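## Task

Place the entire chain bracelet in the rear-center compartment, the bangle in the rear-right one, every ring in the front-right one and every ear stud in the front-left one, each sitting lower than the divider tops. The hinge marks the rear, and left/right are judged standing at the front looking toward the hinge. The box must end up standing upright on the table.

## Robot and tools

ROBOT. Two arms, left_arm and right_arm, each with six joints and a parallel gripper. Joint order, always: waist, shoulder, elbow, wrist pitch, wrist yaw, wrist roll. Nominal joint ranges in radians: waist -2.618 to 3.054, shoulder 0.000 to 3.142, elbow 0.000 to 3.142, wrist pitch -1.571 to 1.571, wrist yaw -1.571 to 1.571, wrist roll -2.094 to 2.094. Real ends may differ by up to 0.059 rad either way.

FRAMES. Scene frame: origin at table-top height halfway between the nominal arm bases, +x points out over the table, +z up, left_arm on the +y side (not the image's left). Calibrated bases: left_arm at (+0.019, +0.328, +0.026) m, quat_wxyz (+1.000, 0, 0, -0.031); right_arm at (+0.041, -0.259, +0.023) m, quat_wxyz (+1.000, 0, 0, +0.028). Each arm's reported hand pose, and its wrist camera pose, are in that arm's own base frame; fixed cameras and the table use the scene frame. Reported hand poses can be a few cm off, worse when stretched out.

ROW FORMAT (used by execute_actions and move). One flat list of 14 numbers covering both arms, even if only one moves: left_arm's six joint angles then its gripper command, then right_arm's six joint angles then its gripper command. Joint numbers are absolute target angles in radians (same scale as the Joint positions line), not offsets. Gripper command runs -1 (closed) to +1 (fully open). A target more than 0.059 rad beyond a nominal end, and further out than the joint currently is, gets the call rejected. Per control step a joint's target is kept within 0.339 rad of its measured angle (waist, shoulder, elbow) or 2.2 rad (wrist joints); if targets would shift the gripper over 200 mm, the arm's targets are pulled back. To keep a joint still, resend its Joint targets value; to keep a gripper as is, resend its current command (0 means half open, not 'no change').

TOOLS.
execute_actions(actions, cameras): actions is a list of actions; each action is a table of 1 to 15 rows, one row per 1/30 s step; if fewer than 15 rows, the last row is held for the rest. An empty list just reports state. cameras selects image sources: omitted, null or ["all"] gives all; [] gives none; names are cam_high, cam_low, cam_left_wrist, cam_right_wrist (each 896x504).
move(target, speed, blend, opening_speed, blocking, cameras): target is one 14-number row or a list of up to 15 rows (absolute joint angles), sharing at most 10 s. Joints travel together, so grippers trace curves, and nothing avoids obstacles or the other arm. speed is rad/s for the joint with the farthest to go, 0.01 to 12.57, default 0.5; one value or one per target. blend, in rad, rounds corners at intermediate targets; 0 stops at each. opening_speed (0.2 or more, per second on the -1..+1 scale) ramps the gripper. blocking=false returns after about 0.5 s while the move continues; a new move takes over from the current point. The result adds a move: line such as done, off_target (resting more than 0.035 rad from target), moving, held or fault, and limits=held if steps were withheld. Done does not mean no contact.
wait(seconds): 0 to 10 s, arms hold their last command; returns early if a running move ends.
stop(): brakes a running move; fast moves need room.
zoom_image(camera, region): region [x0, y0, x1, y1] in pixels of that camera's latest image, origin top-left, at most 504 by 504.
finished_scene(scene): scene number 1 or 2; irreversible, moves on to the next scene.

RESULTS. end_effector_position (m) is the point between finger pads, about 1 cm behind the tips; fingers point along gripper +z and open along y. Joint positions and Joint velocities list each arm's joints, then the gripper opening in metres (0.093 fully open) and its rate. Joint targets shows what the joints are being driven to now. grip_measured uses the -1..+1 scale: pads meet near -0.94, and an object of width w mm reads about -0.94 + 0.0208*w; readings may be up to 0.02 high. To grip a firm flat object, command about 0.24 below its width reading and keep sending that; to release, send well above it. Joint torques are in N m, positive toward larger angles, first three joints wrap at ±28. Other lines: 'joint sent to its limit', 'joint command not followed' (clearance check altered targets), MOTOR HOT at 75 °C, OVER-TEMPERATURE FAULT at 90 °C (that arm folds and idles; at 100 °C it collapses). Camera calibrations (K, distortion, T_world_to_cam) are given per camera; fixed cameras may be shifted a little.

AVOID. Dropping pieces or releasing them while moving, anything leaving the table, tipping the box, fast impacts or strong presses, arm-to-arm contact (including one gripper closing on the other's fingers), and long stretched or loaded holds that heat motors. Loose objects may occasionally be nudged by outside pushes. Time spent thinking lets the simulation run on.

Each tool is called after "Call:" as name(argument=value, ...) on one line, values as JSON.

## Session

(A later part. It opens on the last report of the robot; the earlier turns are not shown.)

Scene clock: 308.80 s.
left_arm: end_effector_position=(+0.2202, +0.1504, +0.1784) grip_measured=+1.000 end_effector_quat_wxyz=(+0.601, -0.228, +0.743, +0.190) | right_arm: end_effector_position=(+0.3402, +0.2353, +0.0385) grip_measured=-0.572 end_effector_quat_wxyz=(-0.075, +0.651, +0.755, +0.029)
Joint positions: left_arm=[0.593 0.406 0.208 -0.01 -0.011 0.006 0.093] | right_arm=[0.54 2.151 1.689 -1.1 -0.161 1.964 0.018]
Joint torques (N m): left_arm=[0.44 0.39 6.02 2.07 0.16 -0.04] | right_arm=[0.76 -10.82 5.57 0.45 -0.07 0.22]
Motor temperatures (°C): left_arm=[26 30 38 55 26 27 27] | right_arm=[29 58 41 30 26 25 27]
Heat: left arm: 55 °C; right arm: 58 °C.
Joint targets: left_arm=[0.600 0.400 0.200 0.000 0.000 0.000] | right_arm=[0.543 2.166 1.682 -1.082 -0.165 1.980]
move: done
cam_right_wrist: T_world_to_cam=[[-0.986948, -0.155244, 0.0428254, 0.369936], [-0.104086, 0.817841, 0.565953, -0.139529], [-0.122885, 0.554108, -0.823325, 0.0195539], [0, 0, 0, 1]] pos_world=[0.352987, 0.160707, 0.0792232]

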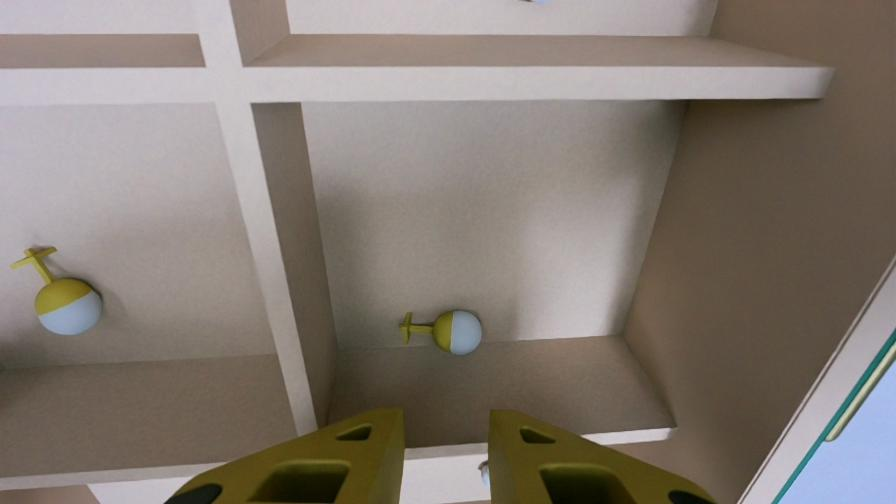

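Call:
move(target=[0.6,0.4,0.2,0.0,0,0,1,0.542,2.198,1.613,-0.985,-0.165,1.98,-0.57], speed=0.15, cameras=["cam_right_wrist"])

Scene clock: 316.53 s.
left_arm: end_effector_position=(+0.2202, +0.1504, +0.1784) grip_measured=+1.000 end_effector_quat_wxyz=(+0.601, -0.228, +0.743, +0.190) | right_arm: end_effector_position=(+0.3360, +0.2312, +0.0222) grip_measured=-0.572 end_effector_quat_wxyz=(-0.074, +0.654, +0.753, +0.020)
Joint positions: left_arm=[0.593 0.406 0.208 -0.01 -0.011 0.006 0.093] | right_arm=[0.539 2.16 1.637 -1.056 -0.154 1.968 0.018]
Joint torques (N m): left_arm=[0.43 0.4 6.01 2.08 0.16 -0.04] | right_arm=[0.72 -8.59 3.81 0.96 -0.14 0.17]
Motor temperatures (°C): left_arm=[26 30 38 55 26 27 27] | right_arm=[29 57 41 30 26 25 27]
Heat: left arm: 55 °C; right arm: 57 °C.
Joint targets: left_arm=[0.600 0.400 0.200 0.000 0.000 0.000] | right_arm=[0.542 2.198 1.613 -0.985 -0.165 1.980]
move: off_target (right_arm); right_arm: the wrist pitch is farthest, 0.071 rad from its target
cam_right_wrist: T_world_to_cam=[[-0.987099, -0.150058, 0.055838, 0.364366], [-0.0942937, 0.826685, 0.554707, -0.132522], [-0.129399, 0.542286, -0.83017, 0.0129133], [0, 0, 0, 1]] pos_world=[0.34884, 0.157228, 0.0638859]

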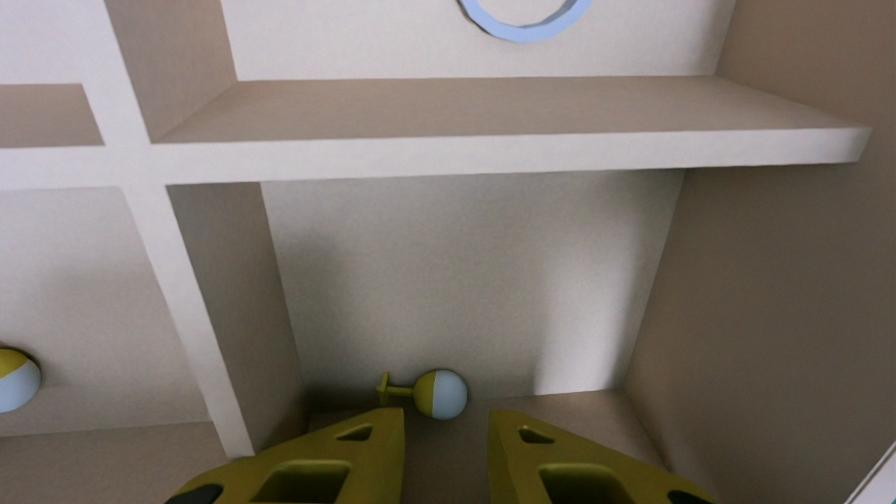

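Call:
move(target=[[0.6,0.4,0.2,0.0,0,0,1,0.541,2.12,1.74,-1.16,-0.165,1.98,-0.57],[0.6,0.4,0.2,0.0,0,0,1,0.519,2.01,1.448,-0.835,-0.22,1.98,-0.57]], speed=0.3, cameras=["cam_right_wrist"])

Scene clock: 334.57 s.
left_arm: end_effector_position=(+0.2202, +0.1504, +0.1784) grip_measured=+1.000 end_effector_quat_wxyz=(+0.601, -0.228, +0.743, +0.190) | right_arm: end_effector_position=(+0.3332, +0.2323, +0.0247) grip_measured=-0.572 end_effector_quat_wxyz=(-0.081, +0.653, +0.748, +0.087)
Joint positions: left_arm=[0.593 0.406 0.208 -0.01 -0.011 0.006 0.093] | right_arm=[0.523 2.046 1.456 -0.868 -0.209 1.969 0.018]
Joint torques (N m): left_arm=[0.44 0.39 6.01 2.08 0.16 -0.05] | right_arm=[0.18 -14.67 5.52 0.83 -0.18 0.17]
Motor temperatures (°C): left_arm=[26 30 38 55 26 27 27] | right_arm=[29 58 40 30 26 25 27]
Heat: left arm: 55 °C; right arm: 58 °C.
Joint targets: left_arm=[0.600 0.400 0.200 0.000 0.000 0.000] | right_arm=[0.519 2.010 1.448 -0.835 -0.220 1.980]
move: off_target (right_arm); right_arm: the shoulder is farthest, 0.036 rad from its target
cam_right_wrist: T_world_to_cam=[[-0.98991, -0.137019, -0.0361072, 0.361881], [-0.128762, 0.763488, 0.632855, -0.110817], [-0.0591455, 0.631119, -0.773428, -0.0312804], [0, 0, 0, 1]] pos_world=[0.34211, 0.153933, 0.0590043]

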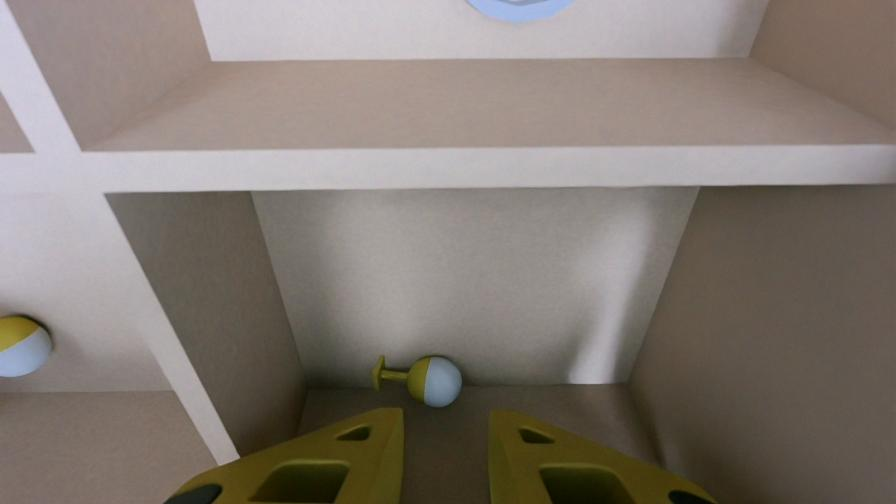

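Call:
move(target=[[0.6,0.4,0.2,0.0,0,0,1,0.521,2.02,1.47,-0.81,-0.22,1.98,-0.57],[0.6,0.4,0.2,0.0,0,0,1,0.521,2.048,1.405,-0.715,-0.22,1.98,-0.57]], speed=0.15, cameras=["cam_right_wrist"])

Scene clock: 345.83 s.
left_arm: end_effector_position=(+0.2202, +0.1504, +0.1784) grip_measured=+1.000 end_effector_quat_wxyz=(+0.601, -0.228, +0.743, +0.190) | right_arm: end_effector_position=(+0.3396, +0.2344, +0.0230) grip_measured=-0.572 end_effector_quat_wxyz=(-0.072, +0.651, +0.748, +0.108)
Joint positions: left_arm=[0.593 0.406 0.208 -0.01 -0.011 0.006 0.093] | right_arm=[0.52 2.034 1.425 -0.803 -0.207 1.969 0.018]
Joint torques (N m): left_arm=[0.43 0.39 6.01 2.08 0.16 -0.05] | right_arm=[0.58 -9.87 4.3 1.51 -0.19 0.17]
Motor temperatures (°C): left_arm=[26 30 38 55 26 27 27] | right_arm=[29 58 40 30 26 25 27]
Heat: left arm: 55 °C; right arm: 58 °C.
Joint targets: left_arm=[0.600 0.400 0.200 0.000 0.000 0.000] | right_arm=[0.521 2.048 1.405 -0.715 -0.220 1.980]
move: off_target (right_arm); right_arm: the wrist pitch is farthest, 0.088 rad from its target
cam_right_wrist: T_world_to_cam=[[-0.987966, -0.132974, -0.0789961, 0.367816], [-0.152416, 0.750159, 0.643452, -0.0995322], [-0.0263028, 0.647749, -0.761399, -0.0488964], [0, 0, 0, 1]] pos_world=[0.346934, 0.155248, 0.0558706]

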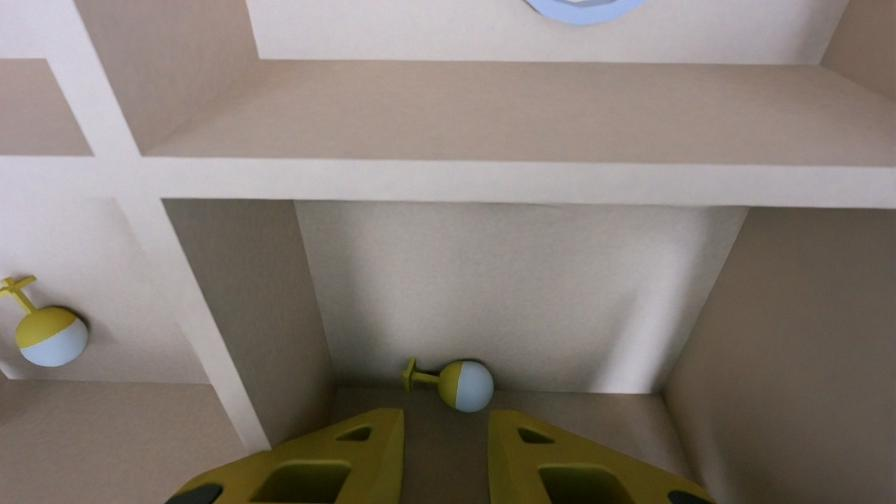

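Call:
move(target=[[0.6,0.4,0.2,0.0,0,0,1,0.521,1.97,1.58,-0.98,-0.22,1.98,-0.57],[0.6,0.4,0.2,0.0,0,0,1,0.64,2.18,1.862,-1.215,0,0.526,-0.57]], speed=[0.3,0.8], cameras=["cam_right_wrist"])

Scene clock: 398.90 s.
left_arm: end_effector_position=(+0.2202, +0.1504, +0.1784) grip_measured=+1.000 end_effector_quat_wxyz=(+0.601, -0.228, +0.743, +0.190) | right_arm: end_effector_position=(+0.3460, +0.2569, +0.0707) grip_measured=-0.572 end_effector_quat_wxyz=(+0.019, -0.049, +0.998, +0.019)
Joint positions: left_arm=[0.593 0.406 0.208 -0.01 -0.011 0.006 0.093] | right_arm=[0.635 2.16 1.84 -1.198 -0.01 0.538 0.018]
Joint torques (N m): left_arm=[0.43 0.39 6.01 2.08 0.16 -0.04] | right_arm=[0.95 -10.74 8.62 0.29 0.16 -0.07]
Motor temperatures (°C): left_arm=[26 30 38 56 26 27 27] | right_arm=[29 55 40 32 26 25 27]
Heat: left arm: 56 °C; right arm: 55 °C.
Joint targets: left_arm=[0.600 0.400 0.200 0.000 0.000 0.000] | right_arm=[0.640 2.180 1.862 -1.215 0.000 0.526]
move: done
cam_right_wrist: T_world_to_cam=[[0.104863, -0.99345, -0.0453872, 0.221406], [-0.910407, -0.114264, 0.397621, 0.355525], [-0.400203, -0.000375054, -0.916427, 0.279776], [0, 0, 0, 1]] pos_world=[0.412422, 0.260684, 0.125079]

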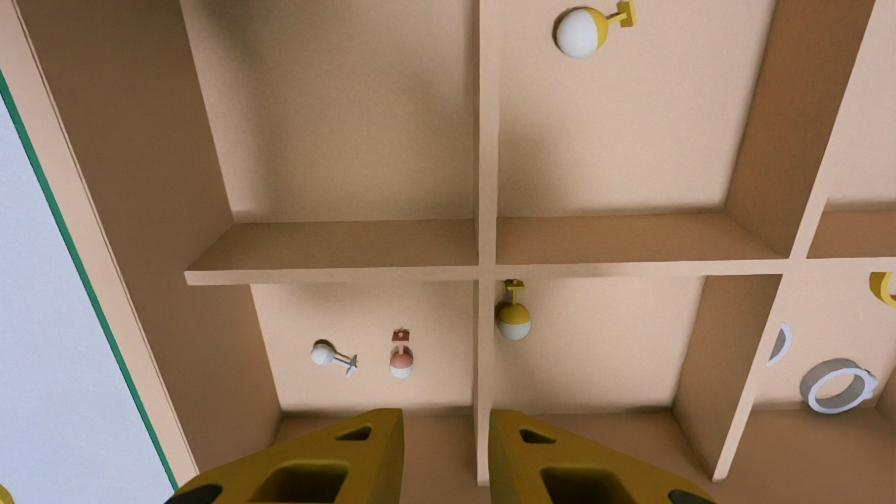

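Call:
move(target=[[0.6,0.4,0.2,0.0,0,0,1,0.645,2.205,1.80,-1.155,0,0.526,-0.57]], speed=0.2, cameras=["cam_right_wrist"])

Scene clock: 415.03 s.
left_arm: end_effector_position=(+0.2202, +0.1504, +0.1784) grip_measured=+1.000 end_effector_quat_wxyz=(+0.601, -0.228, +0.743, +0.190) | right_arm: end_effector_position=(+0.3414, +0.2549, +0.0509) grip_measured=-0.572 end_effector_quat_wxyz=(+0.003, -0.051, +0.999, +0.008)
Joint positions: left_arm=[0.593 0.406 0.208 -0.01 -0.011 0.006 0.093] | right_arm=[0.638 2.189 1.808 -1.176 -0.009 0.537 0.018]
Joint torques (N m): left_arm=[0.43 0.39 6.01 2.07 0.16 -0.05] | right_arm=[1.1 -11.17 5.74 0.57 0.14 -0.06]
Motor temperatures (°C): left_arm=[26 30 38 56 26 27 27] | right_arm=[29 59 42 31 26 25 27]
Heat: left arm: 56 °C; right arm: 59 °C.
Joint targets: left_arm=[0.600 0.400 0.200 0.000 0.000 0.000] | right_arm=[0.645 2.205 1.800 -1.155 0.000 0.526]
move: done
cam_right_wrist: T_world_to_cam=[[0.10759, -0.993875, -0.0252333, 0.21719], [-0.897379, -0.108006, 0.427839, 0.351394], [-0.427944, -0.0233872, -0.903502, 0.274501], [0, 0, 0, 1]] pos_world=[0.409437, 0.260232, 0.103153]

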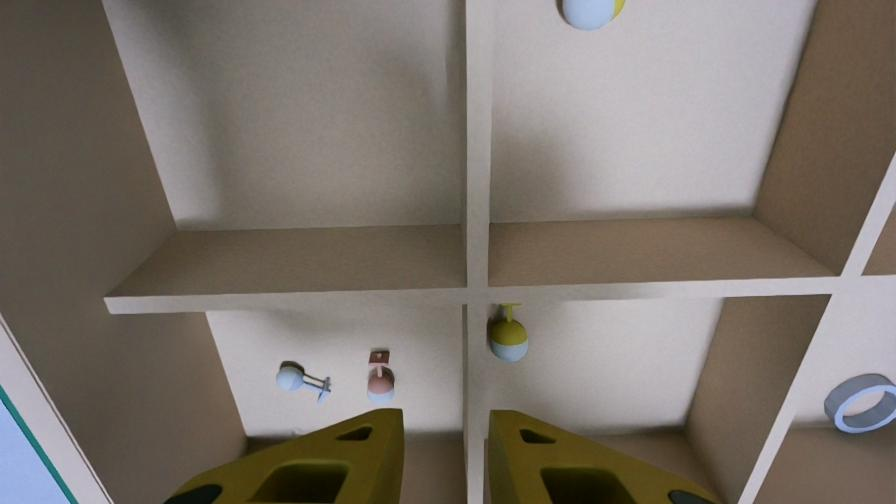

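Call:
move(target=[[0.6,0.4,0.2,0.0,0,0,1,0.645,2.243,1.71,-1.032,0,0.526,-0.57]], speed=0.12, cameras=["cam_right_wrist"])

Scene clock: 428.27 s.
left_arm: end_effector_position=(+0.2202, +0.1504, +0.1784) grip_measured=+1.000 end_effector_quat_wxyz=(+0.601, -0.228, +0.743, +0.190) | right_arm: end_effector_position=(+0.3408, +0.2540, +0.0144) grip_measured=-0.572 end_effector_quat_wxyz=(+0.000, -0.051, +0.999, +0.004)
Joint positions: left_arm=[0.593 0.406 0.208 -0.01 -0.011 0.006 0.093] | right_arm=[0.638 2.224 1.718 -1.06 -0.007 0.536 0.018]
Joint torques (N m): left_arm=[0.43 0.39 6.02 2.08 0.16 -0.04] | right_arm=[1.09 -11.07 5.46 0.65 0.11 -0.06]
Motor temperatures (°C): left_arm=[26 30 38 56 26 27 27] | right_arm=[29 60 41 30 26 25 27]
Heat: left arm: 56 °C; right arm: 60 °C.
Joint targets: left_arm=[0.600 0.400 0.200 0.000 0.000 0.000] | right_arm=[0.645 2.243 1.710 -1.032 0.000 0.526]
move: done
cam_right_wrist: T_world_to_cam=[[0.107741, -0.994005, -0.0186246, 0.215375], [-0.894778, -0.105117, 0.433961, 0.364738], [-0.433317, -0.0300905, -0.900739, 0.244732], [0, 0, 0, 1]] pos_world=[0.409201, 0.259788, 0.0661692]

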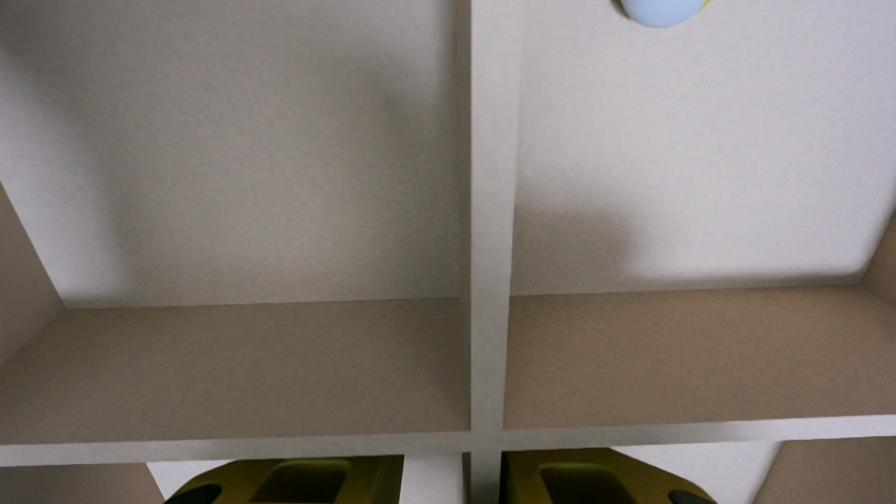

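Call:
move(target=[[0.6,0.4,0.2,0.0,0,0,1,0.612,2.213,1.667,-1.012,0,0.526,-0.57],[0.6,0.4,0.2,0.0,0,0,1,0.612,2.15,1.81,-1.20,0,0.526,-0.57]], speed=0.12, cameras=["cam_right_wrist"])

Scene clock: 438.53 s.
left_arm: end_effector_position=(+0.2202, +0.1504, +0.1784) grip_measured=+1.000 end_effector_quat_wxyz=(+0.601, -0.228, +0.743, +0.190) | right_arm: end_effector_position=(+0.3411, +0.2442, +0.0473) grip_measured=-0.572 end_effector_quat_wxyz=(-0.006, -0.041, +0.999, +0.002)
Joint positions: left_arm=[0.593 0.406 0.208 -0.01 -0.011 0.006 0.093] | right_arm=[0.618 2.186 1.79 -1.183 -0.009 0.536 0.018]
Joint torques (N m): left_arm=[0.43 0.4 6.02 2.08 0.16 -0.05] | right_arm=[-0.01 -16.09 8.31 0.14 0.14 -0.05]
Motor temperatures (°C): left_arm=[26 30 38 56 26 27 27] | right_arm=[29 60 41 30 26 25 27]
Heat: left arm: 56 °C; right arm: 60 °C.
Joint targets: left_arm=[0.600 0.400 0.200 0.000 0.000 0.000] | right_arm=[0.612 2.150 1.810 -1.200 0.000 0.526]
move: off_target (right_arm); right_arm: the shoulder is farthest, 0.036 rad from its target
cam_right_wrist: T_world_to_cam=[[0.087829, -0.996035, -0.0141407, 0.213275], [-0.891218, -0.084912, 0.445556, 0.342932], [-0.44499, -0.0265303, -0.895142, 0.277141], [0, 0, 0, 1]] pos_world=[0.410221, 0.248902, 0.0983011]

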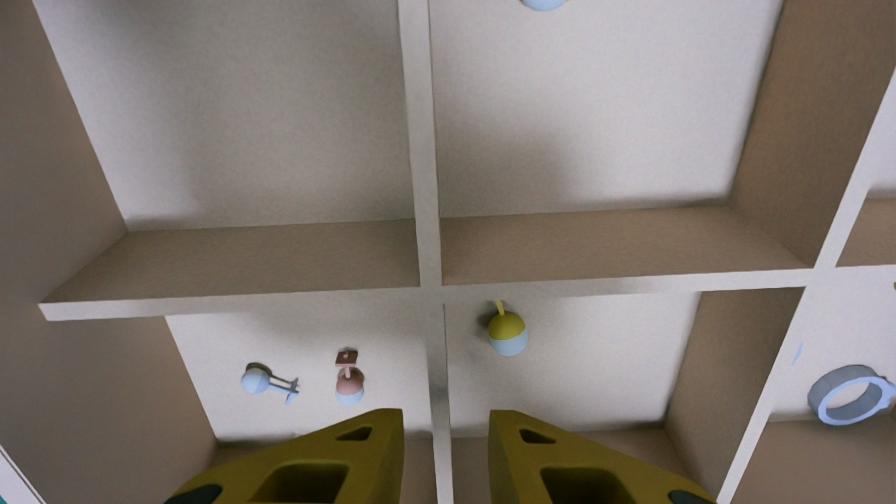

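Call:
move(target=[[0.6,0.4,0.2,0.0,0,0,1,0.655,2.205,1.86,-1.19,0,0.526,-0.36],[0.6,0.4,0.2,0.0,0,0,1,0.655,2.258,1.742,-1.045,0,0.526,-0.36],[0.6,0.4,0.2,0.0,0,0,1,0.600,2.203,1.650,-1.003,0,0.526,-0.36],[0.6,0.4,0.2,0.0,0,0,1,0.603,2.12,1.83,-1.25,0,0.526,-0.36]], speed=[0.3,0.15,0.12,0.3], cameras=["cam_right_wrist"])

Scene clock: 457.83 s.
left_arm: end_effector_position=(+0.2202, +0.1504, +0.1784) grip_measured=+1.000 end_effector_quat_wxyz=(+0.601, -0.228, +0.743, +0.190) | right_arm: end_effector_position=(+0.3408, +0.2366, +0.0649) grip_measured=-0.362 end_effector_quat_wxyz=(-0.005, -0.034, +0.999, +0.002)
Joint positions: left_arm=[0.593 0.406 0.208 -0.01 -0.011 0.006 0.093] | right_arm=[0.603 2.155 1.81 -1.232 -0.009 0.536 0.028]
Joint torques (N m): left_arm=[0.43 0.39 6 2.08 0.16 -0.05] | right_arm=[0.49 -15.77 8.35 0.15 0.13 -0.05]
Motor temperatures (°C): left_arm=[26 30 38 57 26 27 27] | right_arm=[29 64 42 30 26 25 27]
Heat: left arm: 57 °C; right arm: 64 °C.
Joint targets: left_arm=[0.600 0.400 0.200 0.000 0.000 0.000] | right_arm=[0.603 2.120 1.830 -1.250 0.000 0.526]
move: done
cam_right_wrist: T_world_to_cam=[[0.0734036, -0.997187, -0.0151711, 0.211244], [-0.893037, -0.0724936, 0.444106, 0.331935], [-0.443957, -0.0190507, -0.895846, 0.290348], [0, 0, 0, 1]] pos_world=[0.409826, 0.240244, 0.115897]

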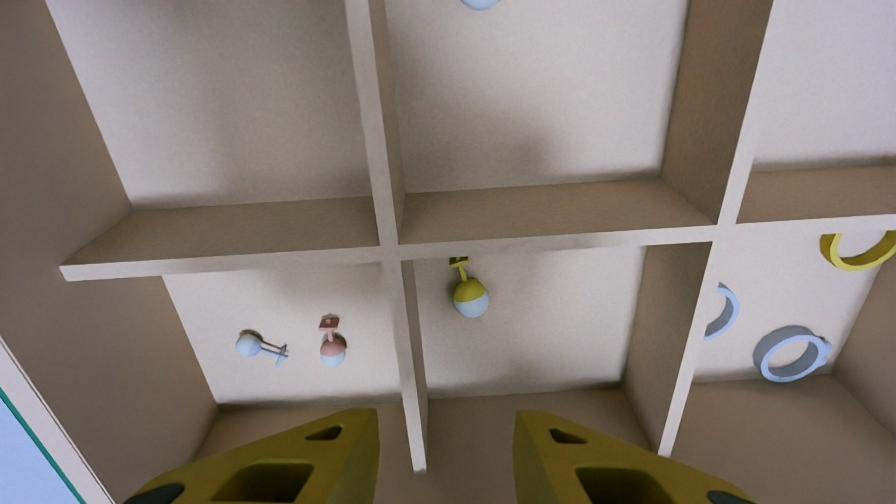

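Call:
move(target=[[0.6,0.4,0.2,0.0,0,0,1,0.58,2.15,1.9,-1.3,0,1.2,-0.36],[0.6,0.4,0.2,0.0,0,0,1,0.547,2.292,1.955,-1.222,0,2.01,-0.36]], speed=[0.7,0.7], cameras=["cam_right_wrist"])

Scene clock: 494.03 s.
left_arm: end_effector_position=(+0.2202, +0.1504, +0.1784) grip_measured=+1.000 end_effector_quat_wxyz=(+0.601, -0.228, +0.743, +0.190) | right_arm: end_effector_position=(+0.3732, +0.2320, +0.0476) grip_measured=-0.362 end_effector_quat_wxyz=(-0.006, +0.659, +0.752, -0.003)
Joint positions: left_arm=[0.593 0.406 0.208 -0.01 -0.011 0.006 0.093] | right_arm=[0.553 2.273 1.934 -1.24 -0.009 1.993 0.028]
Joint torques (N m): left_arm=[0.43 0.39 6.01 2.08 0.16 -0.04] | right_arm=[-0.01 -11.52 8.35 0.41 0.15 0.28]
Motor temperatures (°C): left_arm=[26 30 38 57 26 27 27] | right_arm=[29 76 43 29 26 25 27]
Heat: left arm: 57 °C; right arm: 76 °C. Fold the right arm in close to its base, or ease its load, before you think long.
Joint targets: left_arm=[0.600 0.400 0.200 0.000 0.000 0.000] | right_arm=[0.547 2.292 1.955 -1.222 0.000 2.010]
MOTOR HOT: the shoulder of the right arm reports 76 °C; the controller's stop level is 90 °C. To cool a motor, set the load down, stop pushing, or move to a pose that needs little force.
move: done
cam_right_wrist: T_world_to_cam=[[-0.990556, -0.137103, 0.00118606, 0.400812], [-0.122663, 0.89003, 0.439091, -0.142341], [-0.0612563, 0.434799, -0.898442, 0.0412489], [0, 0, 0, 1]] pos_world=[0.382094, 0.163706, 0.0990851]

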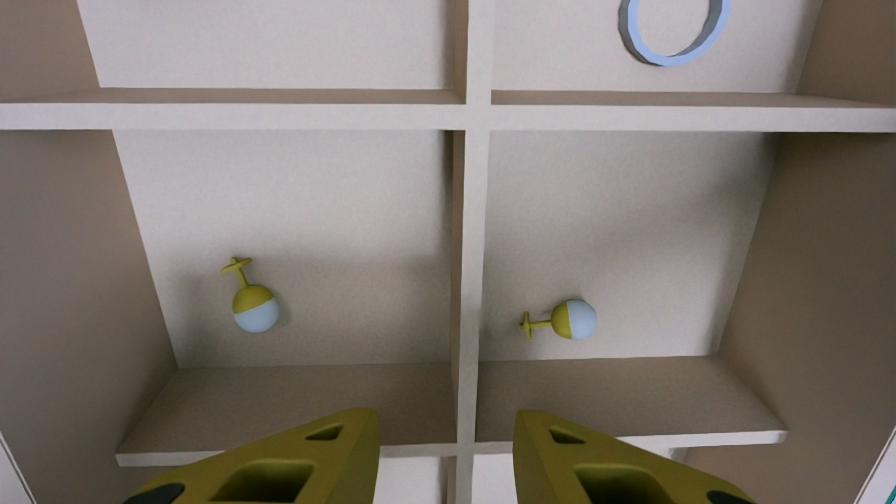

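Call:
move(target=[[0.6,0.4,0.2,0.0,0,0,1,0.55,2.12,1.95,-1.35,0,1.993,-0.36],[0.6,0.4,0.2,0.0,0,0,1,0.55,1.3,1.5,-1.2,0,1.2,-0.36],[0.6,0.4,0.2,0.0,0,0,1,0.4,0.6,0.7,-0.6,0,0,-0.36]], speed=0.8, blend=[0.03,0.1,0], cameras=["cam_low","cam_high"])

Scene clock: 505.27 s.
left_arm: end_effector_position=(+0.2202, +0.1504, +0.1784) grip_measured=+1.000 end_effector_quat_wxyz=(+0.601, -0.228, +0.743, +0.190) | right_arm: end_effector_position=(+0.2300, +0.1004, +0.2292) grip_measured=-0.362 end_effector_quat_wxyz=(+0.491, -0.171, +0.847, +0.108)
Joint positions: left_arm=[0.593 0.406 0.208 -0.01 -0.011 0.006 0.093] | right_arm=[0.407 0.605 0.71 -0.622 -0.007 0.012 0.028]
Joint velocities: left_arm=[within noise] | right_arm=[-0.012 0.046 -0.007 -0.066 0.022 -0.007 0]
Joint torques (N m): left_arm=[0.43 0.39 6.01 2.07 0.16 -0.05] | right_arm=[-0.09 -0.17 6.76 2.38 0.1 -0.05]
Motor temperatures (°C): left_arm=[26 30 38 57 26 27 27] | right_arm=[29 72 42 30 26 25 27]
Heat: left arm: 57 °C; right arm: 72 °C. Fold the right arm in close to its base, or ease its load, before you think long.
Joint targets: left_arm=[0.600 0.400 0.200 0.000 0.000 0.000] | right_arm=[0.400 0.600 0.700 -0.600 0.000 0.000]
MOTOR HOT: still on. The shoulder of the right arm reports 72 °C.
move: done
Images, in order (width x height): cam_high 896x504, cam_low 896x504.

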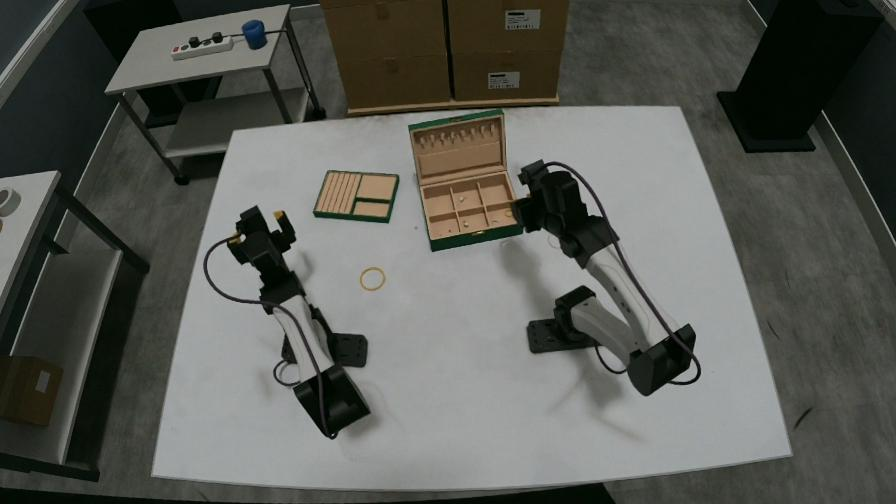

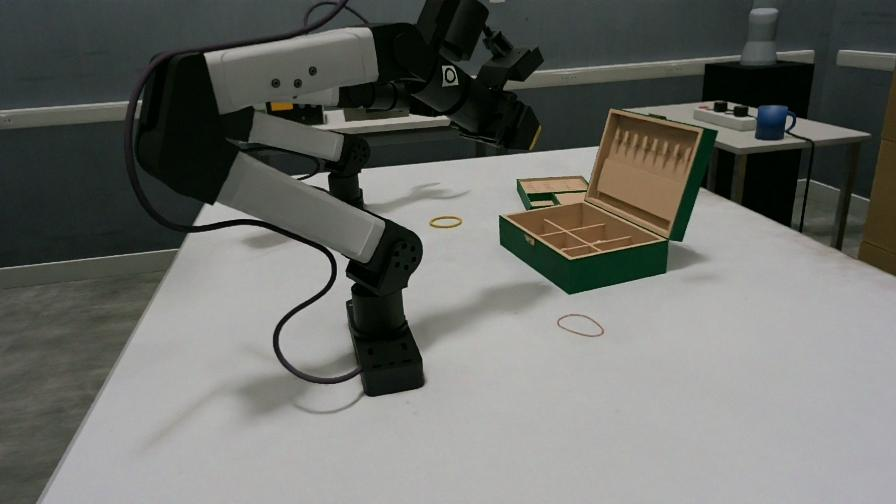

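Call:
wait(seconds=10, cameras=[])

Call:
move(target=[[0.6,0.4,0.2,0.0,0,0,1,0.55,1.3,1.5,-1.2,0,1.2,-0.36],[0.6,0.4,0.2,0.0,0,0,1,0.547,2.2,1.98,-1.33,0,2.01,-0.36],[0.6,0.4,0.2,0.0,0,0,1,0.547,2.305,1.968,-1.21,0,2.01,-0.36]], speed=[0.9,0.9,0.3], blend=[0.1,0.02,0], cameras=["cam_right_wrist"])

Scene clock: 531.10 s.
left_arm: end_effector_position=(+0.2202, +0.1504, +0.1784) grip_measured=+1.000 end_effector_quat_wxyz=(+0.601, -0.228, +0.743, +0.190) | right_arm: end_effector_position=(+0.2304, +0.1004, +0.2298) grip_measured=-0.362 end_effector_quat_wxyz=(+0.492, -0.171, +0.847, +0.107)
Joint positions: left_arm=[0.593 0.406 0.208 -0.01 -0.011 0.006 0.093] | right_arm=[0.407 0.605 0.71 -0.62 -0.007 0.011 0.028]
Joint torques (N m): left_arm=[0.43 0.39 6.01 2.08 0.16 -0.04] | right_arm=[-0.09 -0.16 6.76 2.36 0.09 -0.07]
Motor temperatures (°C): left_arm=[26 30 38 57 26 27 27] | right_arm=[29 58 42 36 26 25 27]
Heat: left arm: 57 °C; right arm: 58 °C.
Joint targets: left_arm=[0.600 0.400 0.200 0.000 0.000 0.000] | right_arm=[0.400 0.600 0.700 -0.600 0.000 0.000]
Tool commands: left_gripper/opening=+1.0 right_gripper/opening=-0.36
MOTOR HOT: cleared for the motors of the right arm.
wait: 10.00 s; at rest from the start

Scene clock: 534.57 s.
left_arm: end_effector_position=(+0.2202, +0.1504, +0.1784) grip_measured=+1.000 end_effector_quat_wxyz=(+0.601, -0.228, +0.743, +0.190) | right_arm: end_effector_position=(+0.3814, +0.2315, +0.0444) grip_measured=-0.362 end_effector_quat_wxyz=(-0.003, +0.663, +0.749, +0.003)
Joint positions: left_arm=[0.593 0.406 0.208 -0.01 -0.011 0.006 0.093] | right_arm=[0.543 2.292 1.953 -1.228 -0.006 1.993 0.028]
Joint torques (N m): left_arm=[0.44 0.39 6.01 2.08 0.16 -0.05] | right_arm=[0.8 -12.27 7.79 0.45 0.13 0.22]
Motor temperatures (°C): left_arm=[26 30 38 57 26 27 27] | right_arm=[29 57 42 35 26 25 27]
Heat: left arm: 57 °C; right arm: 57 °C.
Joint targets: left_arm=[0.600 0.400 0.200 0.000 0.000 0.000] | right_arm=[0.547 2.305 1.968 -1.210 0.000 2.010]
move: done
cam_right_wrist: T_world_to_cam=[[-0.991803, -0.127327, -0.0106874, 0.407567], [-0.118948, 0.889511, 0.441159, -0.140876], [-0.0466647, 0.438814, -0.897365, 0.0325227], [0, 0, 0, 1]] pos_world=[0.388987, 0.162933, 0.0956892]

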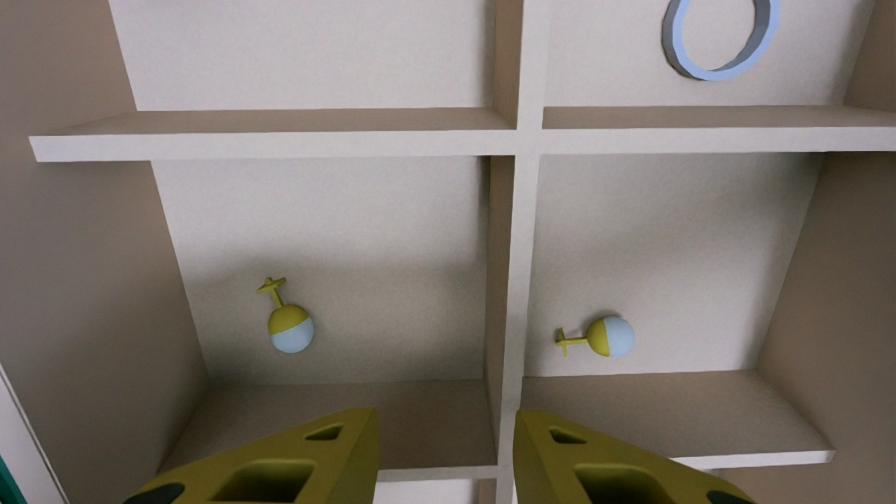

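Call:
move(target=[[0.6,0.4,0.2,0.0,0,0,1,0.549,2.293,1.945,-1.212,0,2.01,-0.36],[0.6,0.4,0.2,0.0,0,0,1,0.549,2.318,1.855,-1.096,0,2.01,-0.36]], speed=[0.15,0.15], cameras=["cam_right_wrist"])

Scene clock: 550.67 s.
left_arm: end_effector_position=(+0.2202, +0.1504, +0.1784) grip_measured=+1.000 end_effector_quat_wxyz=(+0.601, -0.228, +0.743, +0.190) | right_arm: end_effector_position=(+0.3804, +0.2309, +0.0348) grip_measured=-0.362 end_effector_quat_wxyz=(-0.001, +0.663, +0.748, +0.008)
Joint positions: left_arm=[0.593 0.406 0.208 -0.01 -0.011 0.006 0.093] | right_arm=[0.543 2.279 1.892 -1.169 -0.006 1.994 0.028]
Joint torques (N m): left_arm=[0.43 0.4 6.02 2.08 0.16 -0.04] | right_arm=[0.99 -9.68 2.81 1.03 0.13 0.23]
Motor temperatures (°C): left_arm=[26 30 38 57 26 27 27] | right_arm=[29 58 43 32 26 25 27]
Heat: left arm: 57 °C; right arm: 58 °C.
Joint targets: left_arm=[0.600 0.400 0.200 0.000 0.000 0.000] | right_arm=[0.549 2.318 1.855 -1.096 0.000 2.010]
move: off_target (right_arm); right_arm: the wrist pitch is farthest, 0.073 rad from its target
cam_right_wrist: T_world_to_cam=[[-0.991727, -0.126493, -0.0218597, 0.406521], [-0.122932, 0.886829, 0.445446, -0.134286], [-0.0369601, 0.444448, -0.895042, 0.01899], [0, 0, 0, 1]] pos_world=[0.387351, 0.162071, 0.0857006]

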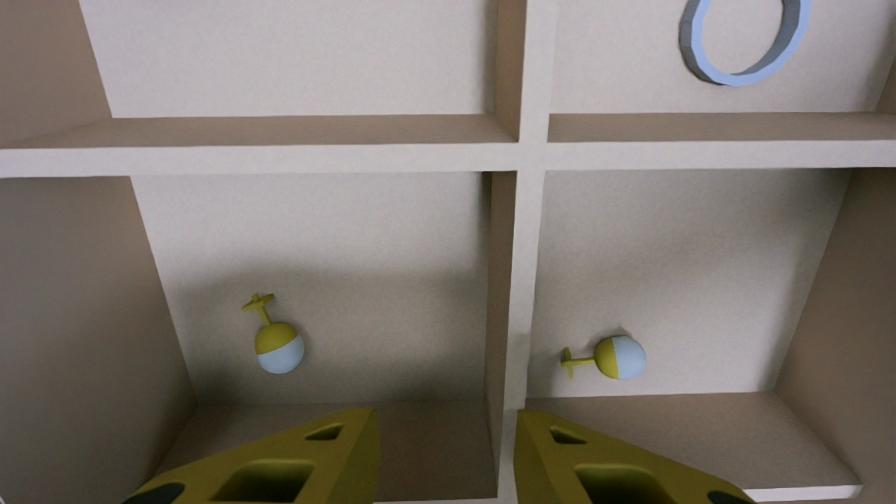

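Call:
move(target=[[0.6,0.4,0.2,0.0,0,0,1,0.553,2.265,1.935,-1.215,0,2.01,-0.36],[0.6,0.4,0.2,0.0,0,0,1,0.553,2.29,1.88,-1.14,0,2.01,-0.36]], speed=[0.15,0.15], cameras=["cam_right_wrist"])

Scene clock: 566.50 s.
left_arm: end_effector_position=(+0.2202, +0.1504, +0.1784) grip_measured=+1.000 end_effector_quat_wxyz=(+0.601, -0.228, +0.743, +0.190) | right_arm: end_effector_position=(+0.3799, +0.2326, +0.0368) grip_measured=-0.362 end_effector_quat_wxyz=(+0.000, +0.662, +0.750, +0.010)
Joint positions: left_arm=[0.593 0.406 0.208 -0.01 -0.011 0.006 0.093] | right_arm=[0.547 2.277 1.897 -1.172 -0.006 1.994 0.028]
Joint torques (N m): left_arm=[0.44 0.39 6.01 2.08 0.16 -0.05] | right_arm=[0.99 -12.14 4.75 0.62 0.13 0.22]
Motor temperatures (°C): left_arm=[26 30 38 57 26 27 27] | right_arm=[29 60 42 32 26 25 27]
Heat: left arm: 57 °C; right arm: 60 °C.
Joint targets: left_arm=[0.600 0.400 0.200 0.000 0.000 0.000] | right_arm=[0.553 2.290 1.880 -1.140 0.000 2.010]
move: done
cam_right_wrist: T_world_to_cam=[[-0.991186, -0.130218, -0.0243566, 0.407092], [-0.127334, 0.885745, 0.446364, -0.134795], [-0.0365507, 0.445532, -0.89452, 0.0195861], [0, 0, 0, 1]] pos_world=[0.387056, 0.163678, 0.0876031]

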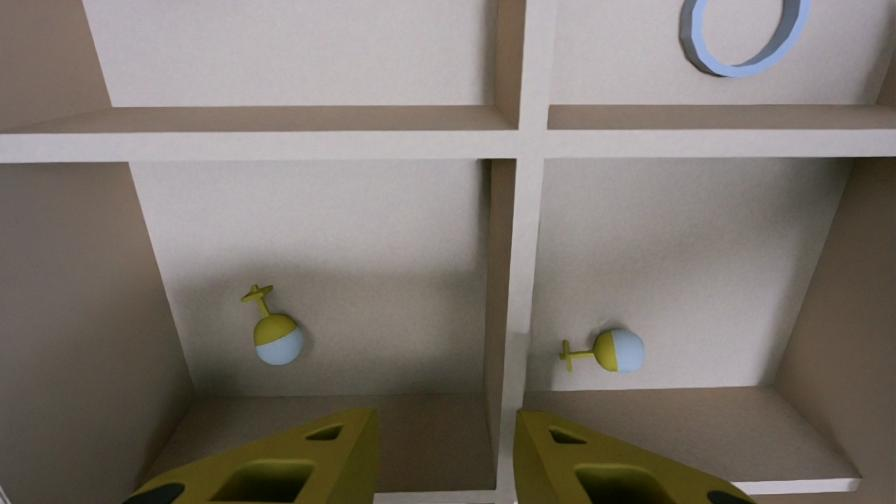

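Call:
move(target=[[0.6,0.4,0.2,0.0,0,0,1,0.553,2.235,1.94,-1.26,0,2.01,-0.36],[0.6,0.4,0.2,0.0,0,0,1,0.553,2.275,1.91,-1.19,0,2.01,-0.36],[0.6,0.4,0.2,0.0,0,0,1,0.553,2.305,1.826,-1.084,0,2.01,-0.36]], speed=[0.25,0.15,0.15], cameras=["cam_right_wrist"])

Scene clock: 578.20 s.
left_arm: end_effector_position=(+0.2202, +0.1504, +0.1784) grip_measured=+1.000 end_effector_quat_wxyz=(+0.601, -0.228, +0.743, +0.190) | right_arm: end_effector_position=(+0.3783, +0.2316, +0.0172) grip_measured=-0.362 end_effector_quat_wxyz=(-0.001, +0.662, +0.750, +0.008)
Joint positions: left_arm=[0.593 0.406 0.208 -0.01 -0.011 0.006 0.093] | right_arm=[0.547 2.287 1.834 -1.103 -0.006 1.994 0.028]
Joint torques (N m): left_arm=[0.43 0.38 6.02 2.08 0.16 -0.04] | right_arm=[0.99 -11.59 5.5 0.48 0.13 0.22]
Motor temperatures (°C): left_arm=[26 30 38 58 26 27 27] | right_arm=[29 63 41 31 26 25 27]
Heat: left arm: 58 °C; right arm: 63 °C.
Joint targets: left_arm=[0.600 0.400 0.200 0.000 0.000 0.000] | right_arm=[0.553 2.305 1.826 -1.084 0.000 2.010]
move: done
cam_right_wrist: T_world_to_cam=[[-0.991248, -0.130194, -0.0218263, 0.404846], [-0.126226, 0.886349, 0.44548, -0.125943], [-0.0386532, 0.444336, -0.895026, 0.00352967], [0, 0, 0, 1]] pos_world=[0.385542, 0.16277, 0.0681007]

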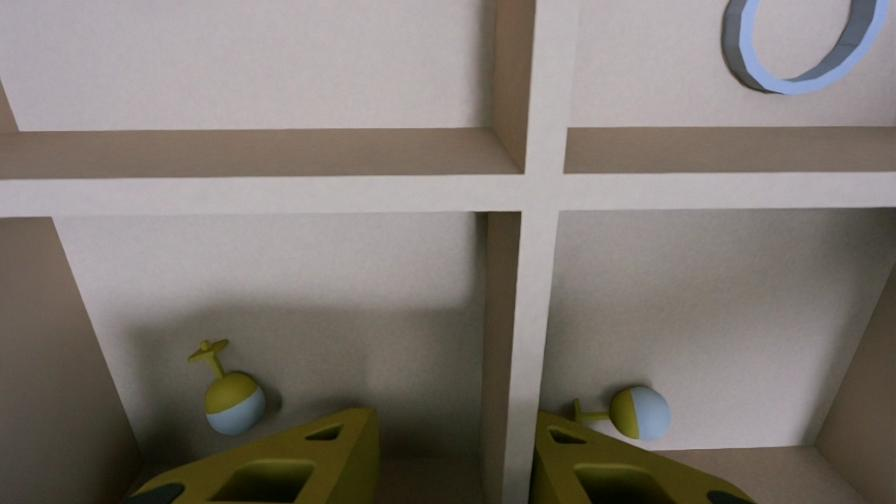

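Call:
move(target=[[0.6,0.4,0.2,0.0,0,0,1,0.57,2.25,1.722,-1.03,0,2.01,-0.36],[0.6,0.4,0.2,0.0,0,0,1,0.57,2.16,1.85,-1.28,0,2.01,-0.36]], speed=[0.1,0.3], cameras=["cam_right_wrist"])

Scene clock: 589.17 s.
left_arm: end_effector_position=(+0.2202, +0.1504, +0.1784) grip_measured=+1.000 end_effector_quat_wxyz=(+0.601, -0.228, +0.743, +0.190) | right_arm: end_effector_position=(+0.3484, +0.2200, +0.0559) grip_measured=-0.362 end_effector_quat_wxyz=(-0.006, +0.657, +0.754, -0.024)
Joint positions: left_arm=[0.593 0.406 0.208 -0.01 -0.011 0.006 0.093] | right_arm=[0.565 2.192 1.832 -1.261 0.003 1.998 0.028]
Joint torques (N m): left_arm=[0.43 0.39 6.01 2.07 0.16 -0.05] | right_arm=[0.94 -15.57 7.97 -0.02 0.04 0.18]
Motor temperatures (°C): left_arm=[26 30 38 58 26 27 27] | right_arm=[29 62 41 31 26 25 27]
Heat: left arm: 58 °C; right arm: 62 °C.
Joint targets: left_arm=[0.600 0.400 0.200 0.000 0.000 0.000] | right_arm=[0.570 2.160 1.850 -1.280 0.000 2.010]
move: done
cam_right_wrist: T_world_to_cam=[[-0.989145, -0.143002, 0.0338137, 0.373467], [-0.116417, 0.90303, 0.413502, -0.14198], [-0.0896665, 0.405077, -0.909875, 0.0694015], [0, 0, 0, 1]] pos_world=[0.359107, 0.153506, 0.109228]

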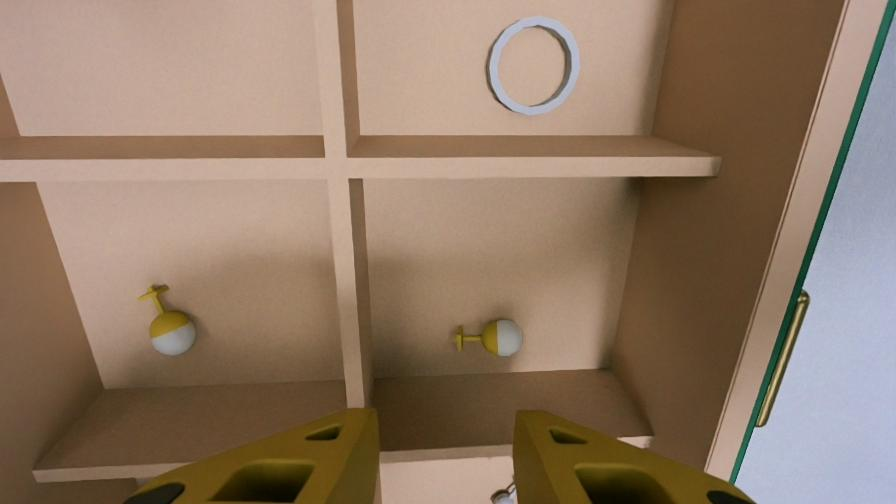

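Call:
move(target=[[0.6,0.4,0.2,0.0,0,0,1,0.597,2.119,1.66,-1.09,0,2.05,-0.40]], speed=0.2, cameras=["cam_right_wrist"])

Scene clock: 602.53 s.
left_arm: end_effector_position=(+0.2202, +0.1504, +0.1784) grip_measured=+1.000 end_effector_quat_wxyz=(+0.601, -0.228, +0.743, +0.190) | right_arm: end_effector_position=(+0.3357, +0.2249, +0.0287) grip_measured=-0.398 end_effector_quat_wxyz=(-0.002, +0.660, +0.751, -0.014)
Joint positions: left_arm=[0.593 0.406 0.208 -0.01 -0.011 0.006 0.093] | right_arm=[0.591 2.158 1.669 -1.109 0.002 2.033 0.026]
Joint torques (N m): left_arm=[0.43 0.39 6.01 2.08 0.16 -0.05] | right_arm=[0.98 -15.84 5.33 0.38 0.05 0.25]
Motor temperatures (°C): left_arm=[26 30 38 58 26 27 27] | right_arm=[29 66 42 30 26 25 27]
Heat: left arm: 58 °C; right arm: 66 °C.
Joint targets: left_arm=[0.600 0.400 0.200 0.000 0.000 0.000] | right_arm=[0.597 2.119 1.660 -1.090 0.000 2.050]
move: off_target (right_arm); right_arm: the shoulder is farthest, 0.039 rad from its target
cam_right_wrist: T_world_to_cam=[[-0.990711, -0.135316, 0.0134499, 0.361877], [-0.117078, 0.899108, 0.421779, -0.135793], [-0.0691661, 0.416286, -0.906599, 0.0321362], [0, 0, 0, 1]] pos_world=[0.34484, 0.157682, 0.0815418]

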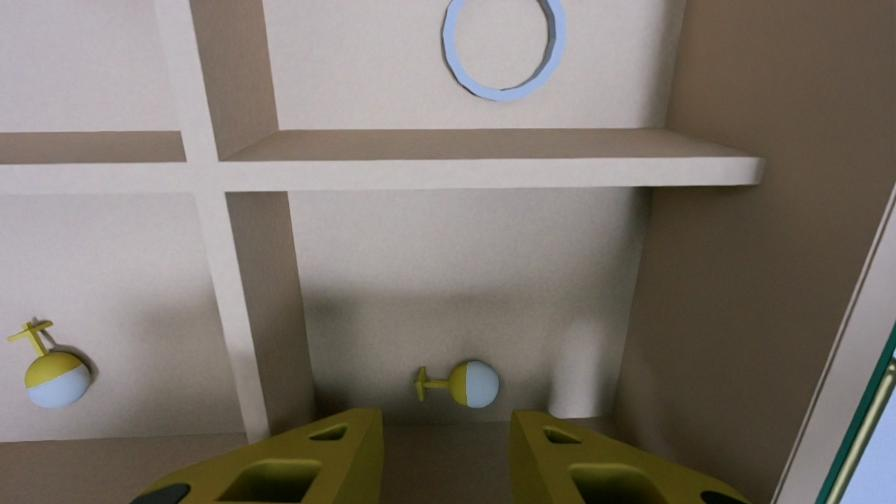

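Call:
move(target=[[0.6,0.4,0.2,0.0,0,0,1,0.603,2.163,1.57,-0.975,0,2.05,-0.40],[0.6,0.4,0.2,0.0,0,0,1,0.603,2.166,1.565,-0.965,0,2.05,-1]], speed=0.12, opening_speed=0.8, cameras=["cam_right_wrist"])

Scene clock: 614.60 s.
left_arm: end_effector_position=(+0.2202, +0.1504, +0.1784) grip_measured=+1.000 end_effector_quat_wxyz=(+0.601, -0.228, +0.743, +0.190) | right_arm: end_effector_position=(+0.3308, +0.2256, +0.0100) grip_measured=-0.858 end_effector_quat_wxyz=(-0.003, +0.660, +0.751, -0.005)
Joint positions: left_arm=[0.593 0.406 0.208 -0.01 -0.011 0.006 0.093] | right_arm=[0.597 2.15 1.579 -1.011 -0.003 2.039 0.004]
Joint torques (N m): left_arm=[0.42 0.39 6.01 2.07 0.16 -0.04] | right_arm=[0.98 -10.48 4.7 0.69 0.1 0.17]
Motor temperatures (°C): left_arm=[26 30 38 58 26 27 27] | right_arm=[29 67 41 30 26 25 27]
Heat: left arm: 58 °C; right arm: 67 °C.
Joint targets: left_arm=[0.600 0.400 0.200 0.000 0.000 0.000] | right_arm=[0.603 2.166 1.565 -0.965 0.000 2.050]
move: off_target (right_arm); target 2's new numbers were sent with right_arm's wrist pitch 0.075 rad from that target; right_arm: the wrist pitch is farthest, 0.046 rad from its target
cam_right_wrist: T_world_to_cam=[[-0.990752, -0.135682, 0.000897914, 0.357702], [-0.121964, 0.893443, 0.432301, -0.126199], [-0.0594576, 0.428194, -0.901729, 0.00846351], [0, 0, 0, 1]] pos_world=[0.339505, 0.157661, 0.0618667]

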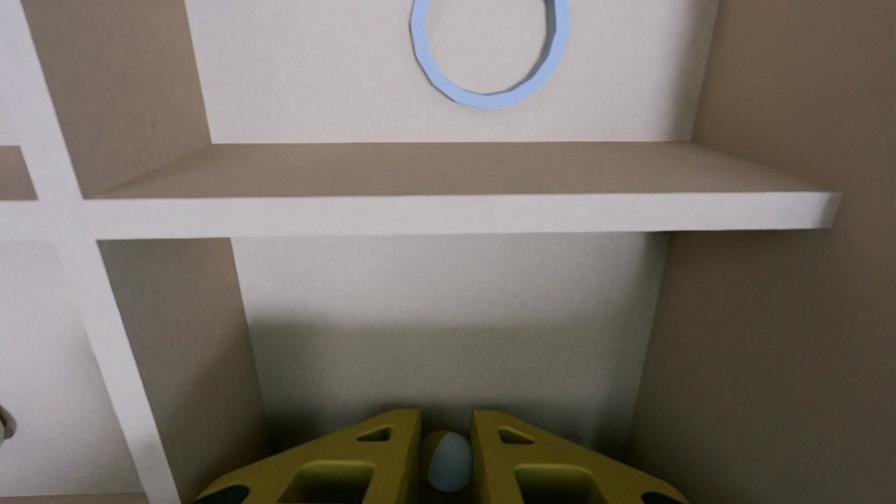

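Call:
move(target=[[0.6,0.4,0.2,0.0,0,0,1,0.6,2.09,1.72,-1.2,0,2.05,-1],[0.6,0.4,0.2,0.0,0,0,1,0.691,2.26,2.0,-1.3,0,0.58,-1],[0.6,0.4,0.2,0.0,0,0,1,0.691,2.315,1.876,-1.125,0,0.58,-1],[0.6,0.4,0.2,0.0,0,0,1,0.691,2.315,1.876,-1.125,0,0.58,-0.5],[0.6,0.4,0.2,0.0,0,0,1,0.691,2.24,2.01,-1.33,0,0.58,-0.5],[0.6,0.4,0.2,0.0,0,0,1,0.6,1.3,1.5,-1.2,0,0.4,-0.5],[0.6,0.4,0.2,0.0,0,0,1,0.45,0.65,1.0,-1.3,0,0.0,-0.5]], speed=[0.3,0.8,0.3,0.3,0.4,0.9,0.9], opening_speed=0.8, blend=[0.02,0,0,0,0.05,0.05,0], cameras=["cam_right_wrist","cam_high"])

Call:
zoom_image(camera="cam_high", region=[400, 160, 540, 270])

Scene clock: 645.23 s.
left_arm: end_effector_position=(+0.2202, +0.1504, +0.1784) grip_measured=+1.000 end_effector_quat_wxyz=(+0.601, -0.228, +0.743, +0.190) | right_arm: end_effector_position=(+0.1469, +0.0727, +0.2212) grip_measured=-0.502 end_effector_quat_wxyz=(+0.306, -0.209, +0.926, +0.074)
Joint positions: left_arm=[0.593 0.406 0.208 -0.01 -0.011 0.006 0.093] | right_arm=[0.457 0.654 1.01 -1.287 -0.003 0.013 0.021]
Joint torques (N m): left_arm=[0.44 0.39 6.01 2.08 0.16 -0.05] | right_arm=[-0.09 0.94 5.7 1.5 0.05 -0.08]
Motor temperatures (°C): left_arm=[26 30 38 58 26 27 27] | right_arm=[29 66 41 30 26 25 28]
Heat: left arm: 58 °C; right arm: 66 °C.
Joint targets: left_arm=[0.600 0.400 0.200 0.000 0.000 0.000] | right_arm=[0.450 0.650 1.000 -1.300 0.000 0.000]
move: done
cam_right_wrist: T_world_to_cam=[[0.443472, -0.896179, -0.0139739, 0.00234337], [-0.881261, -0.433141, -0.189123, 0.242026], [0.163435, 0.0961854, -0.981854, 0.262678], [0, 0, 0, 1]] pos_world=[0.169318, 0.0816658, 0.303717]
Images, in order (width x height): cam_high 896x504, cam_right_wrist 896x504.

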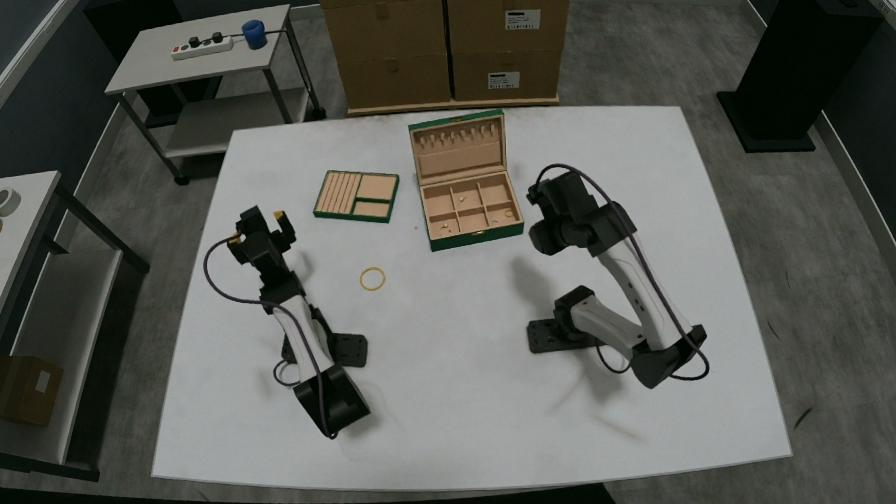

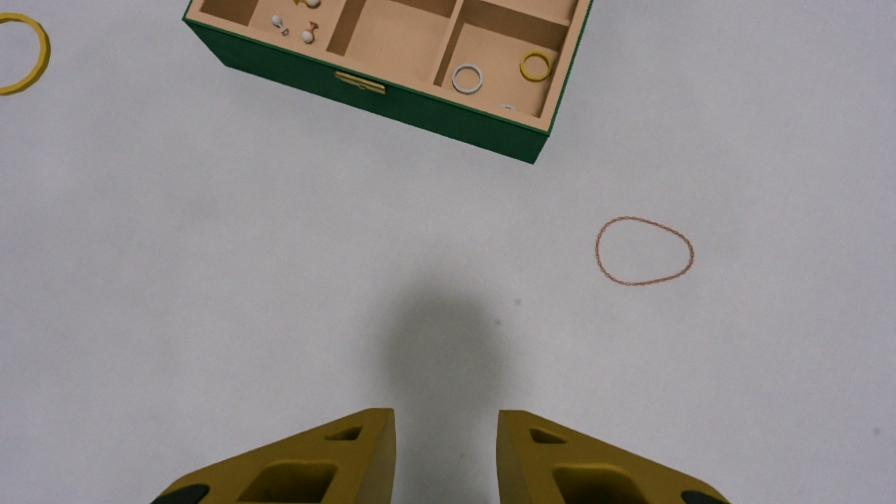

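Scaled by 3.600 (camera's finer frame: 1280x720).

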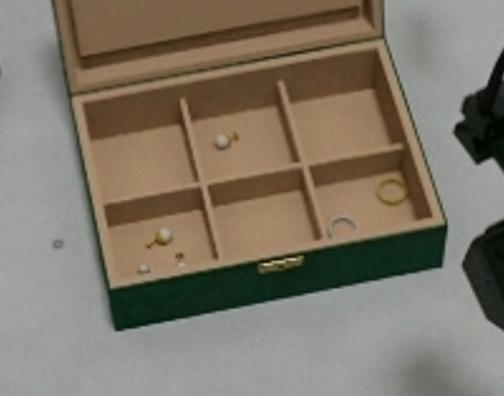

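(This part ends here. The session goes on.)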